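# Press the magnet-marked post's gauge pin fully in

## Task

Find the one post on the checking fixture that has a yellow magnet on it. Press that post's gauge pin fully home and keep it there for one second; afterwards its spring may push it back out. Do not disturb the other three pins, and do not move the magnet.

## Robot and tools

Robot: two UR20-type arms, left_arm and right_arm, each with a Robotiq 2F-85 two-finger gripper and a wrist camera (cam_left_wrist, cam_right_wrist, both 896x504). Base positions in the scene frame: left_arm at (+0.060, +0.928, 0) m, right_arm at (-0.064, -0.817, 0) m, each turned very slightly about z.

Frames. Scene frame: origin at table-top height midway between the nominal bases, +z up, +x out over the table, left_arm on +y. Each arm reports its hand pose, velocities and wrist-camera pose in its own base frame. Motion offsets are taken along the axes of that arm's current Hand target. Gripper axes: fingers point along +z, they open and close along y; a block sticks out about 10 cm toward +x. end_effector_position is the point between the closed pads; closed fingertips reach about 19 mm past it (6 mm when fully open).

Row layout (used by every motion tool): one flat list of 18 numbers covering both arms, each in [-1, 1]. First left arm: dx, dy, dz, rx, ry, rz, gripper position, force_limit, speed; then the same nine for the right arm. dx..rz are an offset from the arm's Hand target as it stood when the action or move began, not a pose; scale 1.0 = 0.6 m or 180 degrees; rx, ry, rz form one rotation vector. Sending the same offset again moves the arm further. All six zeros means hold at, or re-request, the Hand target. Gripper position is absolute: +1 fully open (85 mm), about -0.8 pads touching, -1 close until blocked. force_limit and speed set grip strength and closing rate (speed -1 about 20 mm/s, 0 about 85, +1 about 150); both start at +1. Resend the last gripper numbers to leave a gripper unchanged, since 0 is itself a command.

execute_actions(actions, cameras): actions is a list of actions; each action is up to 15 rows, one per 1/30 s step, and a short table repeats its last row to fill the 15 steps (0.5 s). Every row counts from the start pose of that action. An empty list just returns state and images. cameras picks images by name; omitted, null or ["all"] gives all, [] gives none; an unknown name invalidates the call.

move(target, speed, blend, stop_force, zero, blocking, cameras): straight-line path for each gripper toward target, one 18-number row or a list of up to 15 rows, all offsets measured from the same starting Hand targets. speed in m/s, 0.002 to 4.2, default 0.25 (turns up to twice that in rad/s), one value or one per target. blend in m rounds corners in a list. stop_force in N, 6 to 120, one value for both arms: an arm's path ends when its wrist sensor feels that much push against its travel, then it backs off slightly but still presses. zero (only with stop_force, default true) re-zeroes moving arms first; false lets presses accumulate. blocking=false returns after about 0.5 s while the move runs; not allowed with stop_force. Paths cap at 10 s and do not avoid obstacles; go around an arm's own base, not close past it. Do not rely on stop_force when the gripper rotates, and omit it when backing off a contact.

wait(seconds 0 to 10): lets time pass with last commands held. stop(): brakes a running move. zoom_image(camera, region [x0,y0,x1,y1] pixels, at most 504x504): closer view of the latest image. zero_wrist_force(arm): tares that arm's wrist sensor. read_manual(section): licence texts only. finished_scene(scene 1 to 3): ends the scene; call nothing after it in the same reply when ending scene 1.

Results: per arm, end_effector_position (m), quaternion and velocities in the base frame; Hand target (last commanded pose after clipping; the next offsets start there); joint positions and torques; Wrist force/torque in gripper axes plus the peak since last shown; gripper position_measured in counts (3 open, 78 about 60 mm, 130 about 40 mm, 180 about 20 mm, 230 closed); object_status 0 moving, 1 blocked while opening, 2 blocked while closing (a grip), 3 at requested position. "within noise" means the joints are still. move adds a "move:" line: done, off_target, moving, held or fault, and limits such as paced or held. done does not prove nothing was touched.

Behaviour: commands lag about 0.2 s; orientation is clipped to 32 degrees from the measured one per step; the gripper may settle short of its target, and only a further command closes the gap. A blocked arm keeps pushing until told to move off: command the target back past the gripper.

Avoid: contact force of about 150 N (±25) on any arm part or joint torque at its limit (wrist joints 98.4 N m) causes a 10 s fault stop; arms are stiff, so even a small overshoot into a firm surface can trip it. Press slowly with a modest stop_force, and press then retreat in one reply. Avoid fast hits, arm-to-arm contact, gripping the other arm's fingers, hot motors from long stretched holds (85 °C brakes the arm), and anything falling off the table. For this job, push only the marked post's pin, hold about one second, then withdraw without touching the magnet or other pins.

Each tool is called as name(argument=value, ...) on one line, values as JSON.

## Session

execute_actions(actions=[])

Scene clock: 0.00 s.
left_arm: end_effector_position=(+0.3071, -0.4220, +0.1602) position_measured=3 object_status=3 end_effector_quat_wxyz=(+0.066, +0.956, -0.074, +0.275) | right_arm: end_effector_position=(+0.4900, -0.3027, +0.2369) position_measured=3 object_status=3 end_effector_quat_wxyz=(+0.548, -0.467, -0.511, -0.471)
Joint positions: left_arm=[-1.763 -1.739 2.857 -2.766 -1.003 1.555] | right_arm=[2.511 -2.074 -2.06 -2.212 2.389 -0.015]
Joint velocities: within noise
Joint torques (N m): no reading
Motor temperatures (°C): left_arm=[24 35 26 38 34 33] | right_arm=[28 35 35 36 33 38]
Wrist force (N): no reading
Wrist torque (N m): no reading
Wrist force, peak (N): no reading
Hand target: left_arm +0.3071, -0.4220, +0.1602; +0.066, +0.956, -0.074, +0.275 | right_arm +0.4900, -0.3027, +0.2369; +0.548, -0.467, -0.511, -0.471
Tool commands: left_gripper/position=+1.0 left_gripper/force_limit=+1.0 left_gripper/speed=+1.0 right_gripper/position=+1.0 right_gripper/force_limit=+1.0 right_gripper/speed=+1.0
camera_calibration:
cam_left_wrist: T_world_to_cam=[[-0.285835, -0.958093, 0.0188626, -0.30276], [-0.929607, 0.27245, -0.248197, 0.463413], [0.232657, -0.0884782, -0.968526, 0.172428], [0, 0, 0, 1]] pos_world=[0.304136, -0.401073, 0.28773]
cam_right_wrist: T_world_to_cam=[[0.978979, 0.0562001, -0.196068, -0.399553], [-0.174505, -0.266853, -0.947807, 0.238768], [-0.105588, 0.962097, -0.251436, 0.530477], [0, 0, 0, 1]] pos_world=[0.488832, -0.424199, 0.281347]

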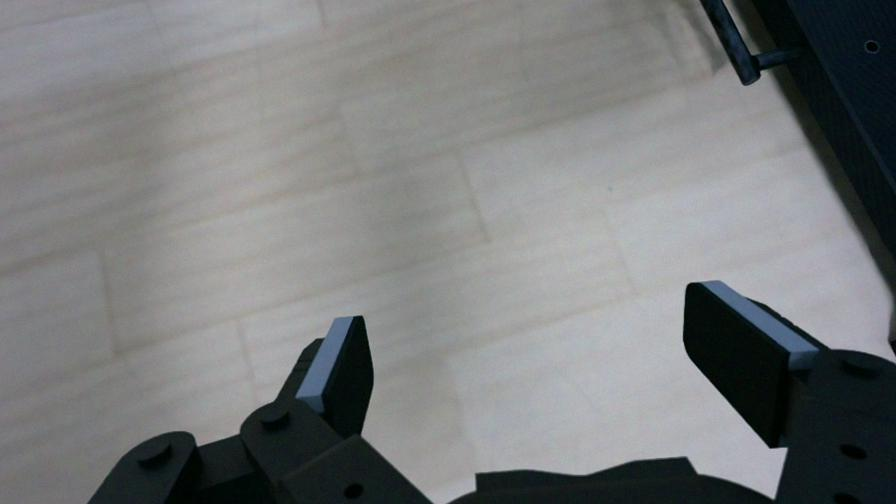

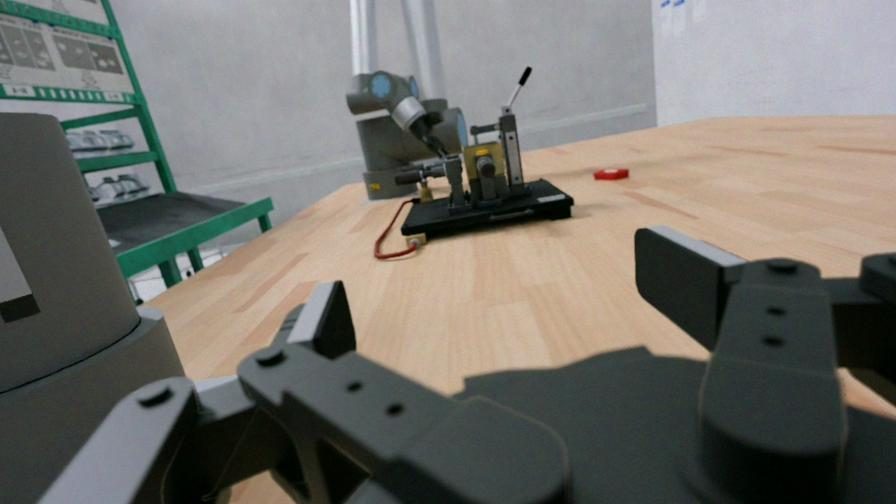

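zoom_image(camera="cam_right_wrist", region=[360, 60, 600, 270])

Scaled by 2.100 from the camera's 896x504 image, which has a finer 1280x720 frame.

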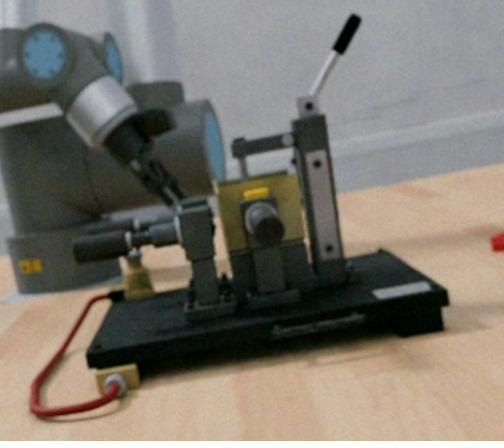

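move(target=[0,0,0,0,0,0,1,1,1,0.015,0.065,0.973,-0.06,-0.33,0.048,-1,-1,0], cameras=["cam_right_wrist"], speed=0.4)

Scene clock: 4.03 s.
left_arm: end_effector_position=(+0.3071, -0.4220, +0.1602) position_measured=3 object_status=3 end_effector_quat_wxyz=(+0.066, +0.956, -0.074, +0.275) | right_arm: end_effector_position=(+0.4588, +0.2807, +0.2696) position_measured=232 object_status=3 end_effector_quat_wxyz=(-0.211, +0.721, +0.635, +0.181) end_effector_velocity=(+0.000, +0.000, +0.000) end_effector_angular_velocity=(-0.003, -0.002, -0.002)
Joint positions: left_arm=[-1.763 -1.739 2.857 -2.766 -1.003 1.555] | right_arm=[3.796 -1.391 -2.687 -0.272 2.014 2.434]
Joint velocities: left_arm=[within noise] | right_arm=[0.002 0.001 0 0.001 -0.005 0.002]
Joint torques (N m): left_arm=[-1.52 -10.56 -54.69 -9.64 3.33 -0.73] | right_arm=[12.77 40.25 56.94 16.33 -0.85 5.91]
Motor temperatures (°C): left_arm=[24 35 26 38 34 33] | right_arm=[28 35 35 36 33 38]
Wrist force (N): left_arm=[-0.1 -0.2 0.0] | right_arm=[-1.0 1.7 2.7]
Wrist torque (N m): left_arm=[-0.04 0.02 0.00] | right_arm=[0.83 0.32 -0.27]
Wrist force, peak (N): left_arm=[-0.1 -0.5 -0.2] | right_arm=[4.8 2.2 4.5]
Hand target: left_arm +0.3071, -0.4220, +0.1602; +0.066, +0.956, -0.074, +0.275 | right_arm +0.4588, +0.2807, +0.2696; -0.211, +0.721, +0.635, +0.181
Off the commanded pose: left_arm 0.000 m, 0 deg | right_arm 0.000 m, 0 deg.
move: done
camera_calibration:
cam_right_wrist: T_world_to_cam=[[0.955534, -0.277353, -0.100151, -0.316899], [-0.293886, -0.923584, -0.246219, 0.469948], [-0.0242085, 0.264703, -0.964026, 0.324701], [0, 0, 0, 1]] pos_world=[0.44878, 0.260194, 0.396993]
Images, in order (width x height): cam_right_wrist 896x504.

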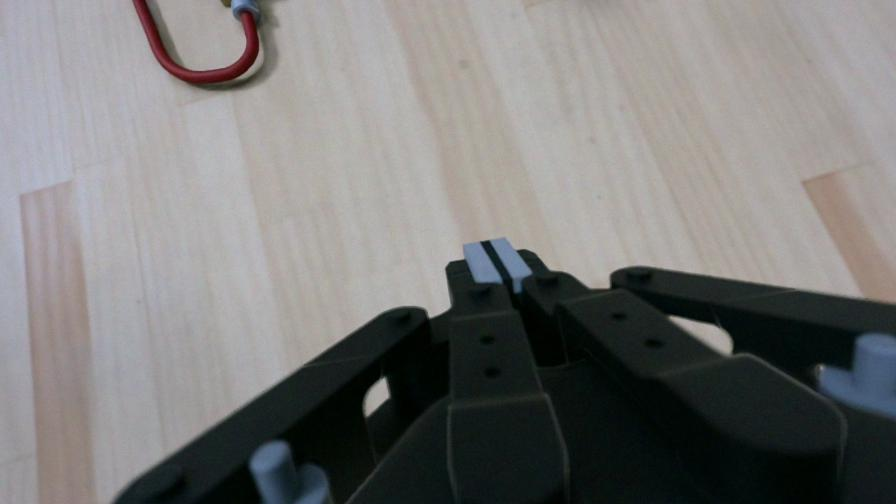

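move(target=[0,0,0,0,0,0,1,1,1,0.21,-0.005,0.378,-0.032,-0.177,0.026,-1,-1,0], cameras=["cam_right_wrist"], speed=0.3)

Scene clock: 6.17 s.
left_arm: end_effector_position=(+0.3071, -0.4220, +0.1602) position_measured=3 object_status=3 end_effector_quat_wxyz=(+0.066, +0.956, -0.074, +0.275) | right_arm: end_effector_position=(+0.4703, +0.5078, +0.1451) position_measured=232 object_status=3 end_effector_quat_wxyz=(+0.000, +0.777, +0.629, +0.000)
Joint positions: left_arm=[-1.763 -1.739 2.857 -2.766 -1.003 1.555] | right_arm=[4.26 -1.693 -2.441 -0.579 1.572 2.898]
Joint velocities: within noise
Joint torques (N m): left_arm=[-2.37 -15.09 -55.94 -10.13 3.44 -0.35] | right_arm=[21.34 55.96 76.76 5.21 -3.89 5.77]
Motor temperatures (°C): left_arm=[24 35 26 38 34 33] | right_arm=[28 35 35 36 33 38]
Wrist force (N): left_arm=[-0.3 -0.2 0.0] | right_arm=[-0.3 2.1 2.2]
Wrist torque (N m): left_arm=[-0.03 0.05 0.00] | right_arm=[1.42 0.04 -0.47]
Wrist force, peak (N): left_arm=[0.4 0.0 -0.3] | right_arm=[3.7 1.8 3.7]
Hand target: left_arm +0.3071, -0.4220, +0.1602; +0.066, +0.956, -0.074, +0.275 | right_arm +0.4703, +0.5080, +0.1450; +0.000, +0.777, +0.629, -0.001
Off the commanded pose: left_arm 0.000 m, 0 deg | right_arm 0.000 m, 0 deg.
move: done
camera_calibration:
cam_right_wrist: T_world_to_cam=[[0.928494, -0.364766, 0.0696079, -0.244872], [-0.368938, -0.884794, 0.284647, 0.591092], [-0.0422408, -0.289974, -0.956102, 0.43381], [0, 0, 0, 1]] pos_world=[0.463763, 0.559467, 0.263559]
Images, in order (width x height): cam_right_wrist 896x504.

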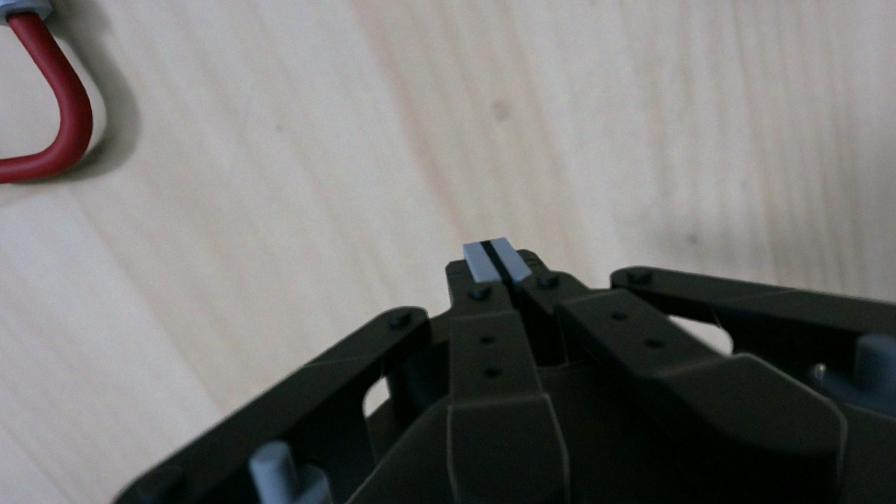

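move(target=[0,0,0,0,0,0,1,1,1,0.08,0,0,0,0,0,-1,-1,0], cameras=["cam_right_wrist"], speed=0.15)

Scene clock: 7.20 s.
left_arm: end_effector_position=(+0.3071, -0.4220, +0.1602) position_measured=3 object_status=3 end_effector_quat_wxyz=(+0.066, +0.956, -0.074, +0.275) | right_arm: end_effector_position=(+0.4803, +0.5547, +0.1450) position_measured=232 object_status=3 end_effector_quat_wxyz=(+0.000, +0.777, +0.629, -0.001)
Joint positions: left_arm=[-1.763 -1.739 2.857 -2.766 -1.003 1.555] | right_arm=[4.276 -1.735 -2.387 -0.592 1.572 2.915]
Joint velocities: within noise
Joint torques (N m): left_arm=[-4.92 -9.19 -53.96 -8.94 2.71 -1.58] | right_arm=[22.71 67.07 77.6 5.01 -1.27 7.08]
Motor temperatures (°C): left_arm=[24 35 26 38 34 33] | right_arm=[28 35 35 36 33 38]
Wrist force (N): left_arm=[0.0 -0.3 0.0] | right_arm=[0.2 2.3 1.9]
Wrist torque (N m): left_arm=[-0.04 0.00 0.00] | right_arm=[1.37 -0.11 -0.46]
Wrist force, peak (N): left_arm=[0.0 -0.2 -0.4] | right_arm=[-2.2 2.1 2.1]
Hand target: left_arm +0.3071, -0.4220, +0.1602; +0.066, +0.956, -0.074, +0.275 | right_arm +0.4803, +0.5549, +0.1450; +0.000, +0.777, +0.629, -0.001
Off the commanded pose: left_arm 0.000 m, 0 deg | right_arm 0.000 m, 0 deg.
move: done
camera_calibration:
cam_right_wrist: T_world_to_cam=[[0.928489, -0.364773, 0.0696351, -0.237043], [-0.368938, -0.884693, 0.284962, 0.636161], [-0.0423407, -0.290275, -0.956006, 0.447942], [0, 0, 0, 1]] pos_world=[0.473763, 0.606367, 0.26346]
Images, in order (width x height): cam_right_wrist 896x504.

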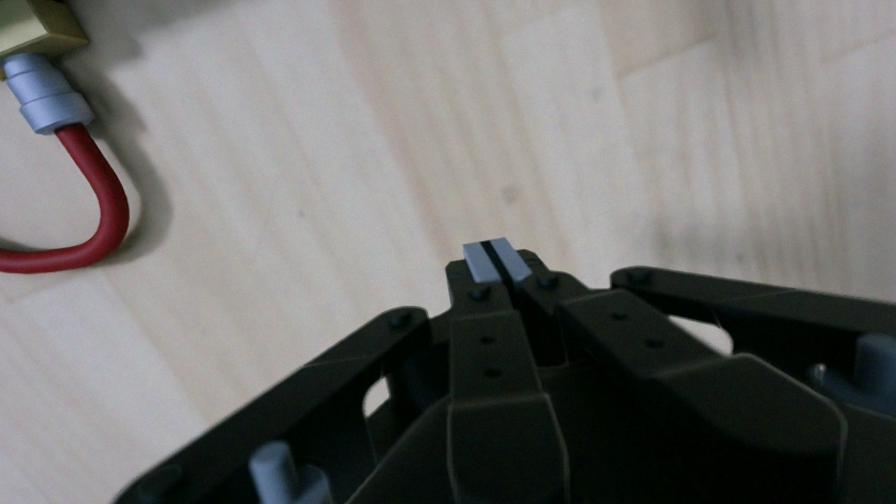

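move(target=[0,0,0,0,0,0,1,1,1,0.025,0.033,0,0,0,-0.039,-1,-1,0], cameras=["cam_right_wrist"], speed=0.1)

Scene clock: 10.40 s.
left_arm: end_effector_position=(+0.3071, -0.4220, +0.1602) position_measured=3 object_status=3 end_effector_quat_wxyz=(+0.066, +0.956, -0.074, +0.275) | right_arm: end_effector_position=(+0.5028, +0.5655, +0.1449) position_measured=232 object_status=3 end_effector_quat_wxyz=(+0.000, +0.737, +0.676, -0.001)
Joint positions: left_arm=[-1.763 -1.739 2.857 -2.766 -1.003 1.555] | right_arm=[4.254 -1.757 -2.356 -0.6 1.572 2.771]
Joint velocities: within noise
Joint torques (N m): left_arm=[3.24 -8.48 -56.27 -9.36 2.95 -0.55] | right_arm=[-16.36 75.36 77.86 5.75 4.96 -7.43]
Motor temperatures (°C): left_arm=[24 35 26 38 34 33] | right_arm=[28 35 35 36 33 38]
Wrist force (N): left_arm=[-0.3 0.0 -0.1] | right_arm=[-0.3 2.3 2.0]
Wrist torque (N m): left_arm=[0.00 0.05 0.00] | right_arm=[1.35 -0.04 -0.48]
Wrist force, peak (N): left_arm=[-0.2 -0.1 -0.4] | right_arm=[0.5 3.1 2.0]
Hand target: left_arm +0.3071, -0.4220, +0.1602; +0.066, +0.956, -0.074, +0.275 | right_arm +0.5028, +0.5655, +0.1449; +0.000, +0.737, +0.676, -0.001
Off the commanded pose: left_arm 0.000 m, 0 deg | right_arm 0.000 m, 0 deg.
move: done
camera_calibration:
cam_right_wrist: T_world_to_cam=[[0.966067, -0.248735, 0.0696107, -0.338465], [-0.258208, -0.923145, 0.284835, 0.620037], [-0.00658778, -0.293144, -0.956046, 0.435657], [0, 0, 0, 1]] pos_world=[0.489948, 0.615906, 0.26346]
Images, in order (width x height): cam_right_wrist 896x504.

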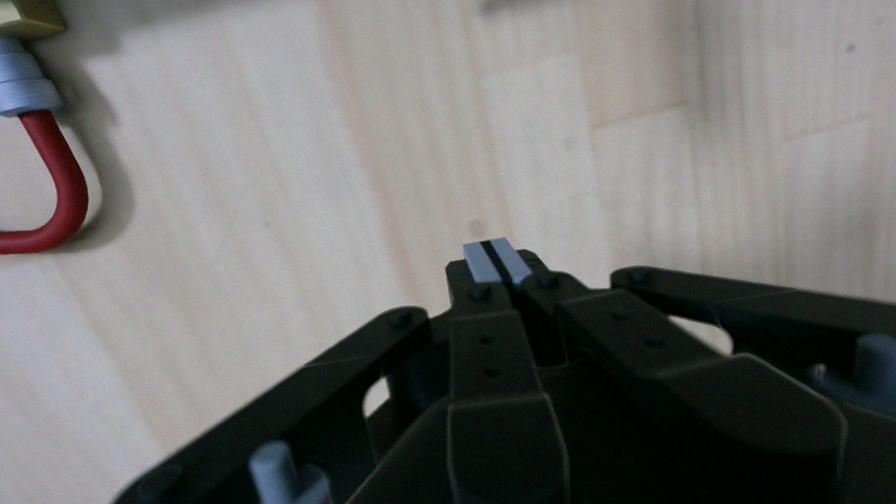

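move(target=[0,0,0,0,0,0,1,1,1,0.07,0,0,0,0,0,-1,-1,0], cameras=["cam_right_wrist"], speed=0.08, stop_force=8)

Scene clock: 12.40 s.
left_arm: end_effector_position=(+0.3071, -0.4220, +0.1602) position_measured=3 object_status=3 end_effector_quat_wxyz=(+0.066, +0.956, -0.074, +0.275) | right_arm: end_effector_position=(+0.5065, +0.6073, +0.1449) position_measured=232 object_status=3 end_effector_quat_wxyz=(+0.000, +0.737, +0.676, -0.001)
Joint positions: left_arm=[-1.763 -1.739 2.857 -2.766 -1.003 1.555] | right_arm=[4.274 -1.789 -2.31 -0.614 1.572 2.79]
Joint velocities: within noise
Joint torques (N m): left_arm=[-0.97 -11.91 -53.41 -9.25 3.46 -1.49] | right_arm=[21.29 84.04 75.23 6.67 2.25 5.99]
Motor temperatures (°C): left_arm=[24 35 26 38 34 33] | right_arm=[28 35 35 36 33 38]
Wrist force (N): left_arm=[0.4 -0.1 0.0] | right_arm=[-1.1 2.4 1.7]
Wrist torque (N m): left_arm=[-0.01 -0.06 0.00] | right_arm=[1.50 0.13 -0.49]
Wrist force, peak (N): left_arm=[0.5 0.1 -0.3] | right_arm=[-1.3 2.8 2.1]
Hand target: left_arm +0.3071, -0.4220, +0.1602; +0.066, +0.956, -0.074, +0.275 | right_arm +0.5065, +0.6073, +0.1449; +0.000, +0.737, +0.676, -0.001
Off the commanded pose: left_arm 0.000 m, 0 deg | right_arm 0.000 m, 0 deg.
move: done
camera_calibration:
cam_right_wrist: T_world_to_cam=[[0.966092, -0.248652, 0.0695582, -0.331671], [-0.258114, -0.923196, 0.284757, 0.65968], [-0.0065894, -0.293055, -0.956073, 0.447913], [0, 0, 0, 1]] pos_world=[0.493649, 0.657806, 0.26346]
Images, in order (width x height): cam_right_wrist 896x504.

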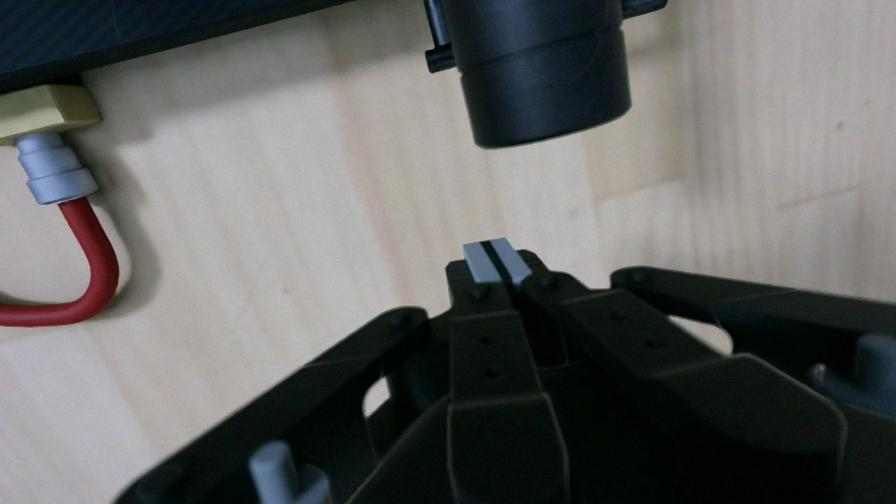

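move(target=[0,0,0,0,0,0,1,1,1,-0.005,0.04,0,0,0,-0.033,-1,-1,0], cameras=["cam_right_wrist"], speed=0.1)

Scene clock: 13.73 s.
left_arm: end_effector_position=(+0.3071, -0.4220, +0.1602) position_measured=3 object_status=3 end_effector_quat_wxyz=(+0.066, +0.956, -0.074, +0.275) | right_arm: end_effector_position=(+0.5301, +0.6023, +0.1449) position_measured=232 object_status=3 end_effector_quat_wxyz=(+0.000, +0.701, +0.713, -0.001)
Joint positions: left_arm=[-1.763 -1.739 2.857 -2.766 -1.003 1.555] | right_arm=[4.244 -1.8 -2.295 -0.619 1.572 2.656]
Joint velocities: within noise
Joint torques (N m): left_arm=[0.22 -10.97 -53.88 -9.91 3.33 -1.15] | right_arm=[-21.68 84.05 78.61 6.07 4.77 -7.89]
Motor temperatures (°C): left_arm=[24 35 26 38 34 33] | right_arm=[28 35 35 36 33 38]
Wrist force (N): left_arm=[0.2 0.0 0.0] | right_arm=[-1.3 2.4 1.7]
Wrist torque (N m): left_arm=[0.01 -0.04 0.00] | right_arm=[1.59 0.25 -0.44]
Wrist force, peak (N): left_arm=[0.2 -0.1 -0.5] | right_arm=[-1.2 3.2 1.9]
Hand target: left_arm +0.3071, -0.4220, +0.1602; +0.066, +0.956, -0.074, +0.275 | right_arm +0.5301, +0.6023, +0.1449; +0.000, +0.701, +0.713, -0.001
Off the commanded pose: left_arm 0.000 m, 0 deg | right_arm 0.000 m, 0 deg.
move: done
camera_calibration:
cam_right_wrist: T_world_to_cam=[[0.986618, -0.147496, 0.0694958, -0.427576], [-0.16132, -0.944954, 0.284671, 0.622913], [0.0236825, -0.292072, -0.956103, 0.429838], [0, 0, 0, 1]] pos_world=[0.512163, 0.651102, 0.263359]
Images, in order (width x height): cam_right_wrist 896x504.

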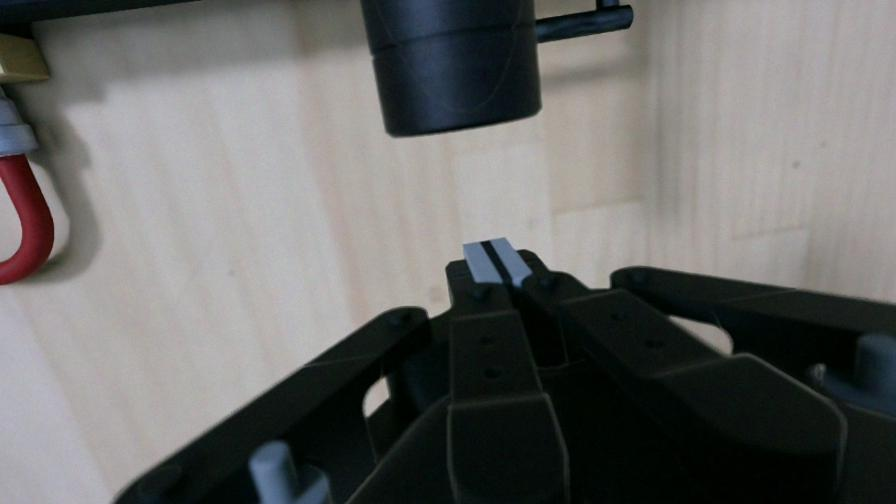

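move(target=[0,0,0,0,0,0,1,1,1,0.1,0,0,0,0,0,-1,-1,0], cameras=["cam_right_wrist"], speed=0.035, stop_force=8)

Scene clock: 16.10 s.
left_arm: end_effector_position=(+0.3071, -0.4220, +0.1602) position_measured=3 object_status=3 end_effector_quat_wxyz=(+0.066, +0.956, -0.074, +0.275) | right_arm: end_effector_position=(+0.5295, +0.6378, +0.1449) position_measured=232 object_status=3 end_effector_quat_wxyz=(+0.000, +0.701, +0.713, -0.001)
Joint positions: left_arm=[-1.763 -1.739 2.857 -2.766 -1.003 1.555] | right_arm=[4.264 -1.824 -2.259 -0.63 1.572 2.677]
Joint velocities: within noise
Joint torques (N m): left_arm=[1.03 -10.45 -55.75 -9.92 2.87 -0.74] | right_arm=[-20.42 130.4 65.09 16.06 4.46 -6.98]
Motor temperatures (°C): left_arm=[24 35 26 38 34 33] | right_arm=[28 35 35 36 33 38]
Wrist force (N): left_arm=[0.0 0.0 0.1] | right_arm=[-6.8 1.3 2.9]
Wrist torque (N m): left_arm=[0.01 0.00 0.00] | right_arm=[1.54 0.48 -0.44]
Wrist force, peak (N): left_arm=[0.0 0.4 -0.3] | right_arm=[-9.6 2.6 0.4]
Hand target: left_arm +0.3071, -0.4220, +0.1602; +0.066, +0.956, -0.074, +0.275 | right_arm +0.5295, +0.6378, +0.1449; +0.000, +0.701, +0.713, -0.001 (not the last commanded pose)
Off the commanded pose: left_arm 0.000 m, 0 deg | right_arm 0.024 m, 0 deg.
move: contact (right_arm)
camera_calibration:
cam_right_wrist: T_world_to_cam=[[0.986651, -0.1473, 0.0694481, -0.421888], [-0.16112, -0.944955, 0.28478, 0.656232], [0.0236773, -0.292167, -0.956074, 0.440282], [0, 0, 0, 1]] pos_world=[0.511563, 0.686602, 0.26336]
Images, in order (width x height): cam_right_wrist 896x504.

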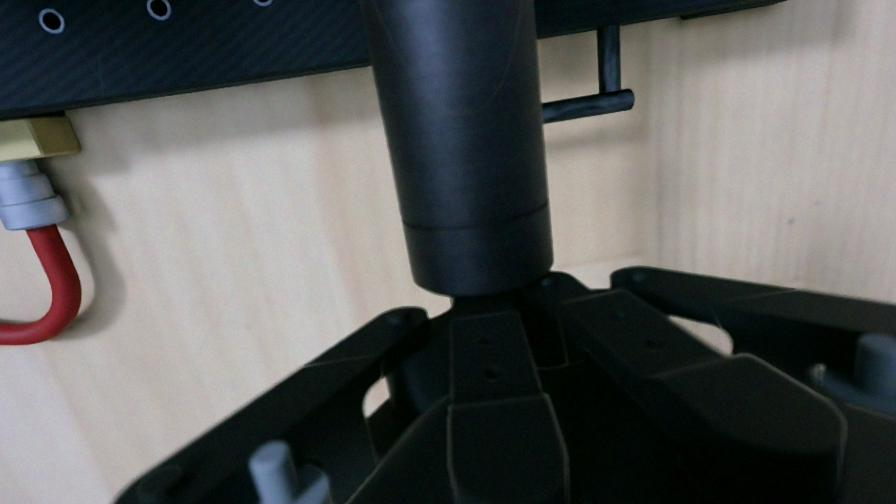

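move(target=[[0,0,0,0,0,0,1,1,1,0.0235,0,0,0,0,0,-1,-1,0],[0,0,0,0,0,0,1,1,1,0.045,0,0,0,0,0,-1,-1,0]], cameras=[], speed=[0.04, 0.006], stop_force=48, zero=false)

wait(seconds=1, cameras=["cam_right_wrist"])

Scene clock: 18.23 s.
left_arm: end_effector_position=(+0.3071, -0.4220, +0.1602) position_measured=3 object_status=3 end_effector_quat_wxyz=(+0.066, +0.956, -0.074, +0.275) | right_arm: end_effector_position=(+0.5291, +0.6565, +0.1447) position_measured=232 object_status=3 end_effector_quat_wxyz=(+0.000, +0.701, +0.713, -0.001)
Joint positions: left_arm=[-1.763 -1.739 2.857 -2.766 -1.003 1.555] | right_arm=[4.274 -1.837 -2.239 -0.637 1.572 2.687]
Joint velocities: within noise
Joint torques (N m): left_arm=[-5.67 -13.19 -54.82 -10 2.79 -1.69] | right_arm=[16.97 133.66 90.03 27.17 4.95 -5.78]
Motor temperatures (°C): left_arm=[24 35 26 38 34 33] | right_arm=[28 35 35 36 33 38]
Wrist force (N): left_arm=[0.1 -0.2 0.0] | right_arm=[-50.9 8.8 -2.3]
Wrist torque (N m): left_arm=[-0.03 -0.02 0.00] | right_arm=[1.83 1.86 -0.72]
Wrist force, peak (N): left_arm=[-0.3 0.3 -0.5] | right_arm=[-63.0 3.3 -11.0]
Hand target: left_arm +0.3071, -0.4220, +0.1602; +0.066, +0.956, -0.074, +0.275 | right_arm +0.5291, +0.6564, +0.1448; +0.000, +0.701, +0.713, -0.001 (not the last commanded pose)
Off the commanded pose: left_arm 0.000 m, 0 deg | right_arm 0.008 m, 0 deg.
move: contact (right_arm); path passed 1 of 2 targets
No camera images: "cameras" was empty.

Scene clock: 19.23 s.
left_arm: end_effector_position=(+0.3071, -0.4220, +0.1602) position_measured=3 object_status=3 end_effector_quat_wxyz=(+0.066, +0.956, -0.074, +0.275) | right_arm: end_effector_position=(+0.5291, +0.6564, +0.1448) position_measured=232 object_status=3 end_effector_quat_wxyz=(+0.000, +0.701, +0.713, -0.001)
Joint positions: left_arm=[-1.763 -1.739 2.857 -2.766 -1.003 1.555] | right_arm=[4.274 -1.837 -2.239 -0.637 1.572 2.687]
Joint velocities: within noise
Joint torques (N m): left_arm=[-4.05 -17.17 -55.71 -9.13 3.47 -1.04] | right_arm=[6.28 143.16 91 22.88 4.67 -7.85]
Motor temperatures (°C): left_arm=[24 35 26 38 34 33] | right_arm=[28 35 35 36 33 38]
Wrist force (N): left_arm=[0.1 -0.2 -0.1] | right_arm=[-41.7 9.0 8.9]
Wrist torque (N m): left_arm=[-0.03 -0.01 -0.01] | right_arm=[1.77 1.40 -0.65]
Wrist force, peak (N): left_arm=[0.0 -0.4 -0.1] | right_arm=[-49.7 9.2 -2.2]
Hand target: left_arm +0.3071, -0.4220, +0.1602; +0.066, +0.956, -0.074, +0.275 | right_arm +0.5291, +0.6564, +0.1448; +0.000, +0.701, +0.713, -0.001 (not the last commanded pose)
Tool commands: left_gripper/position=+1.0 left_gripper/force_limit=+1.0 left_gripper/speed=+1.0 right_gripper/position=-1.0 right_gripper/force_limit=-1.0 right_gripper/speed=+0.0
Off the commanded pose: left_arm 0.000 m, 0 deg | right_arm 0.008 m, 0 deg.
wait: 1.00 s; at rest by 0.17 s
camera_calibration:
cam_right_wrist: T_world_to_cam=[[0.986652, -0.14732, 0.06939, -0.418801], [-0.161128, -0.944887, 0.285003, 0.673779], [0.0235791, -0.29238, -0.956012, 0.445841], [0, 0, 0, 1]] pos_world=[0.511263, 0.705302, 0.26326]
Images, in order (width x height): cam_right_wrist 896x504.

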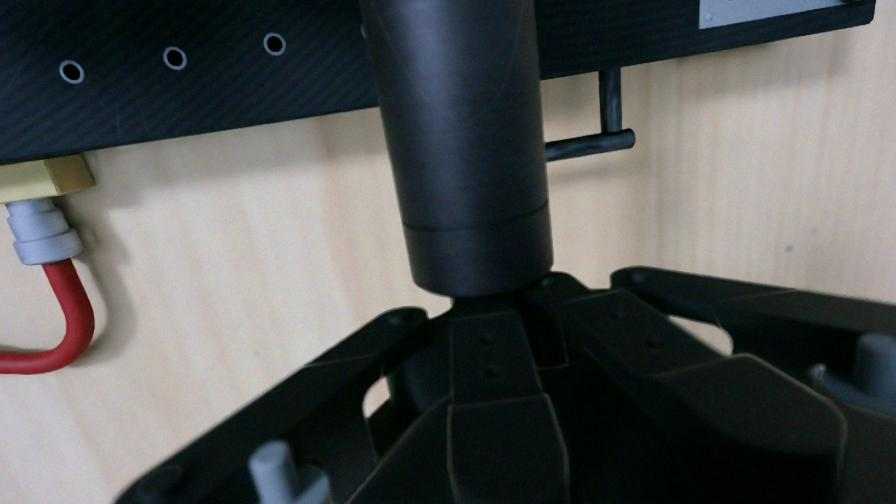

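move(target=[0,0,0,0,0,0,1,1,1,-0.08,0,0,0,0,0,-1,-1,0], cameras=[], speed=0.1)

finished_scene(scene=3)

Scene clock: 20.33 s.
left_arm: end_effector_position=(+0.3071, -0.4220, +0.1602) position_measured=3 object_status=3 end_effector_quat_wxyz=(+0.066, +0.956, -0.074, +0.275) | right_arm: end_effector_position=(+0.5299, +0.6086, +0.1448) position_measured=232 object_status=3 end_effector_quat_wxyz=(+0.000, +0.701, +0.713, -0.001)
Joint positions: left_arm=[-1.763 -1.739 2.857 -2.766 -1.003 1.555] | right_arm=[4.247 -1.804 -2.288 -0.621 1.572 2.66]
Joint velocities: within noise
Joint torques (N m): left_arm=[-0.86 -11.67 -53.33 -9.07 3.37 -1.21] | right_arm=[-17.76 123.28 52.2 14.36 -0.75 -6.58]
Motor temperatures (°C): left_arm=[24 35 26 38 34 33] | right_arm=[28 35 35 36 33 38]
Wrist force (N): left_arm=[0.0 -0.1 -0.1] | right_arm=[-1.9 2.0 1.8]
Wrist torque (N m): left_arm=[-0.01 0.00 0.00] | right_arm=[1.53 0.39 -0.43]
Wrist force, peak (N): left_arm=[0.2 -0.1 -0.4] | right_arm=[-41.6 9.1 9.1]
Hand target: left_arm +0.3071, -0.4220, +0.1602; +0.066, +0.956, -0.074, +0.275 | right_arm +0.5299, +0.6084, +0.1448; +0.000, +0.701, +0.713, -0.001
Off the commanded pose: left_arm 0.000 m, 0 deg | right_arm 0.000 m, 0 deg.
move: done
No camera images: "cameras" was empty.

The scene is finished: the task was done.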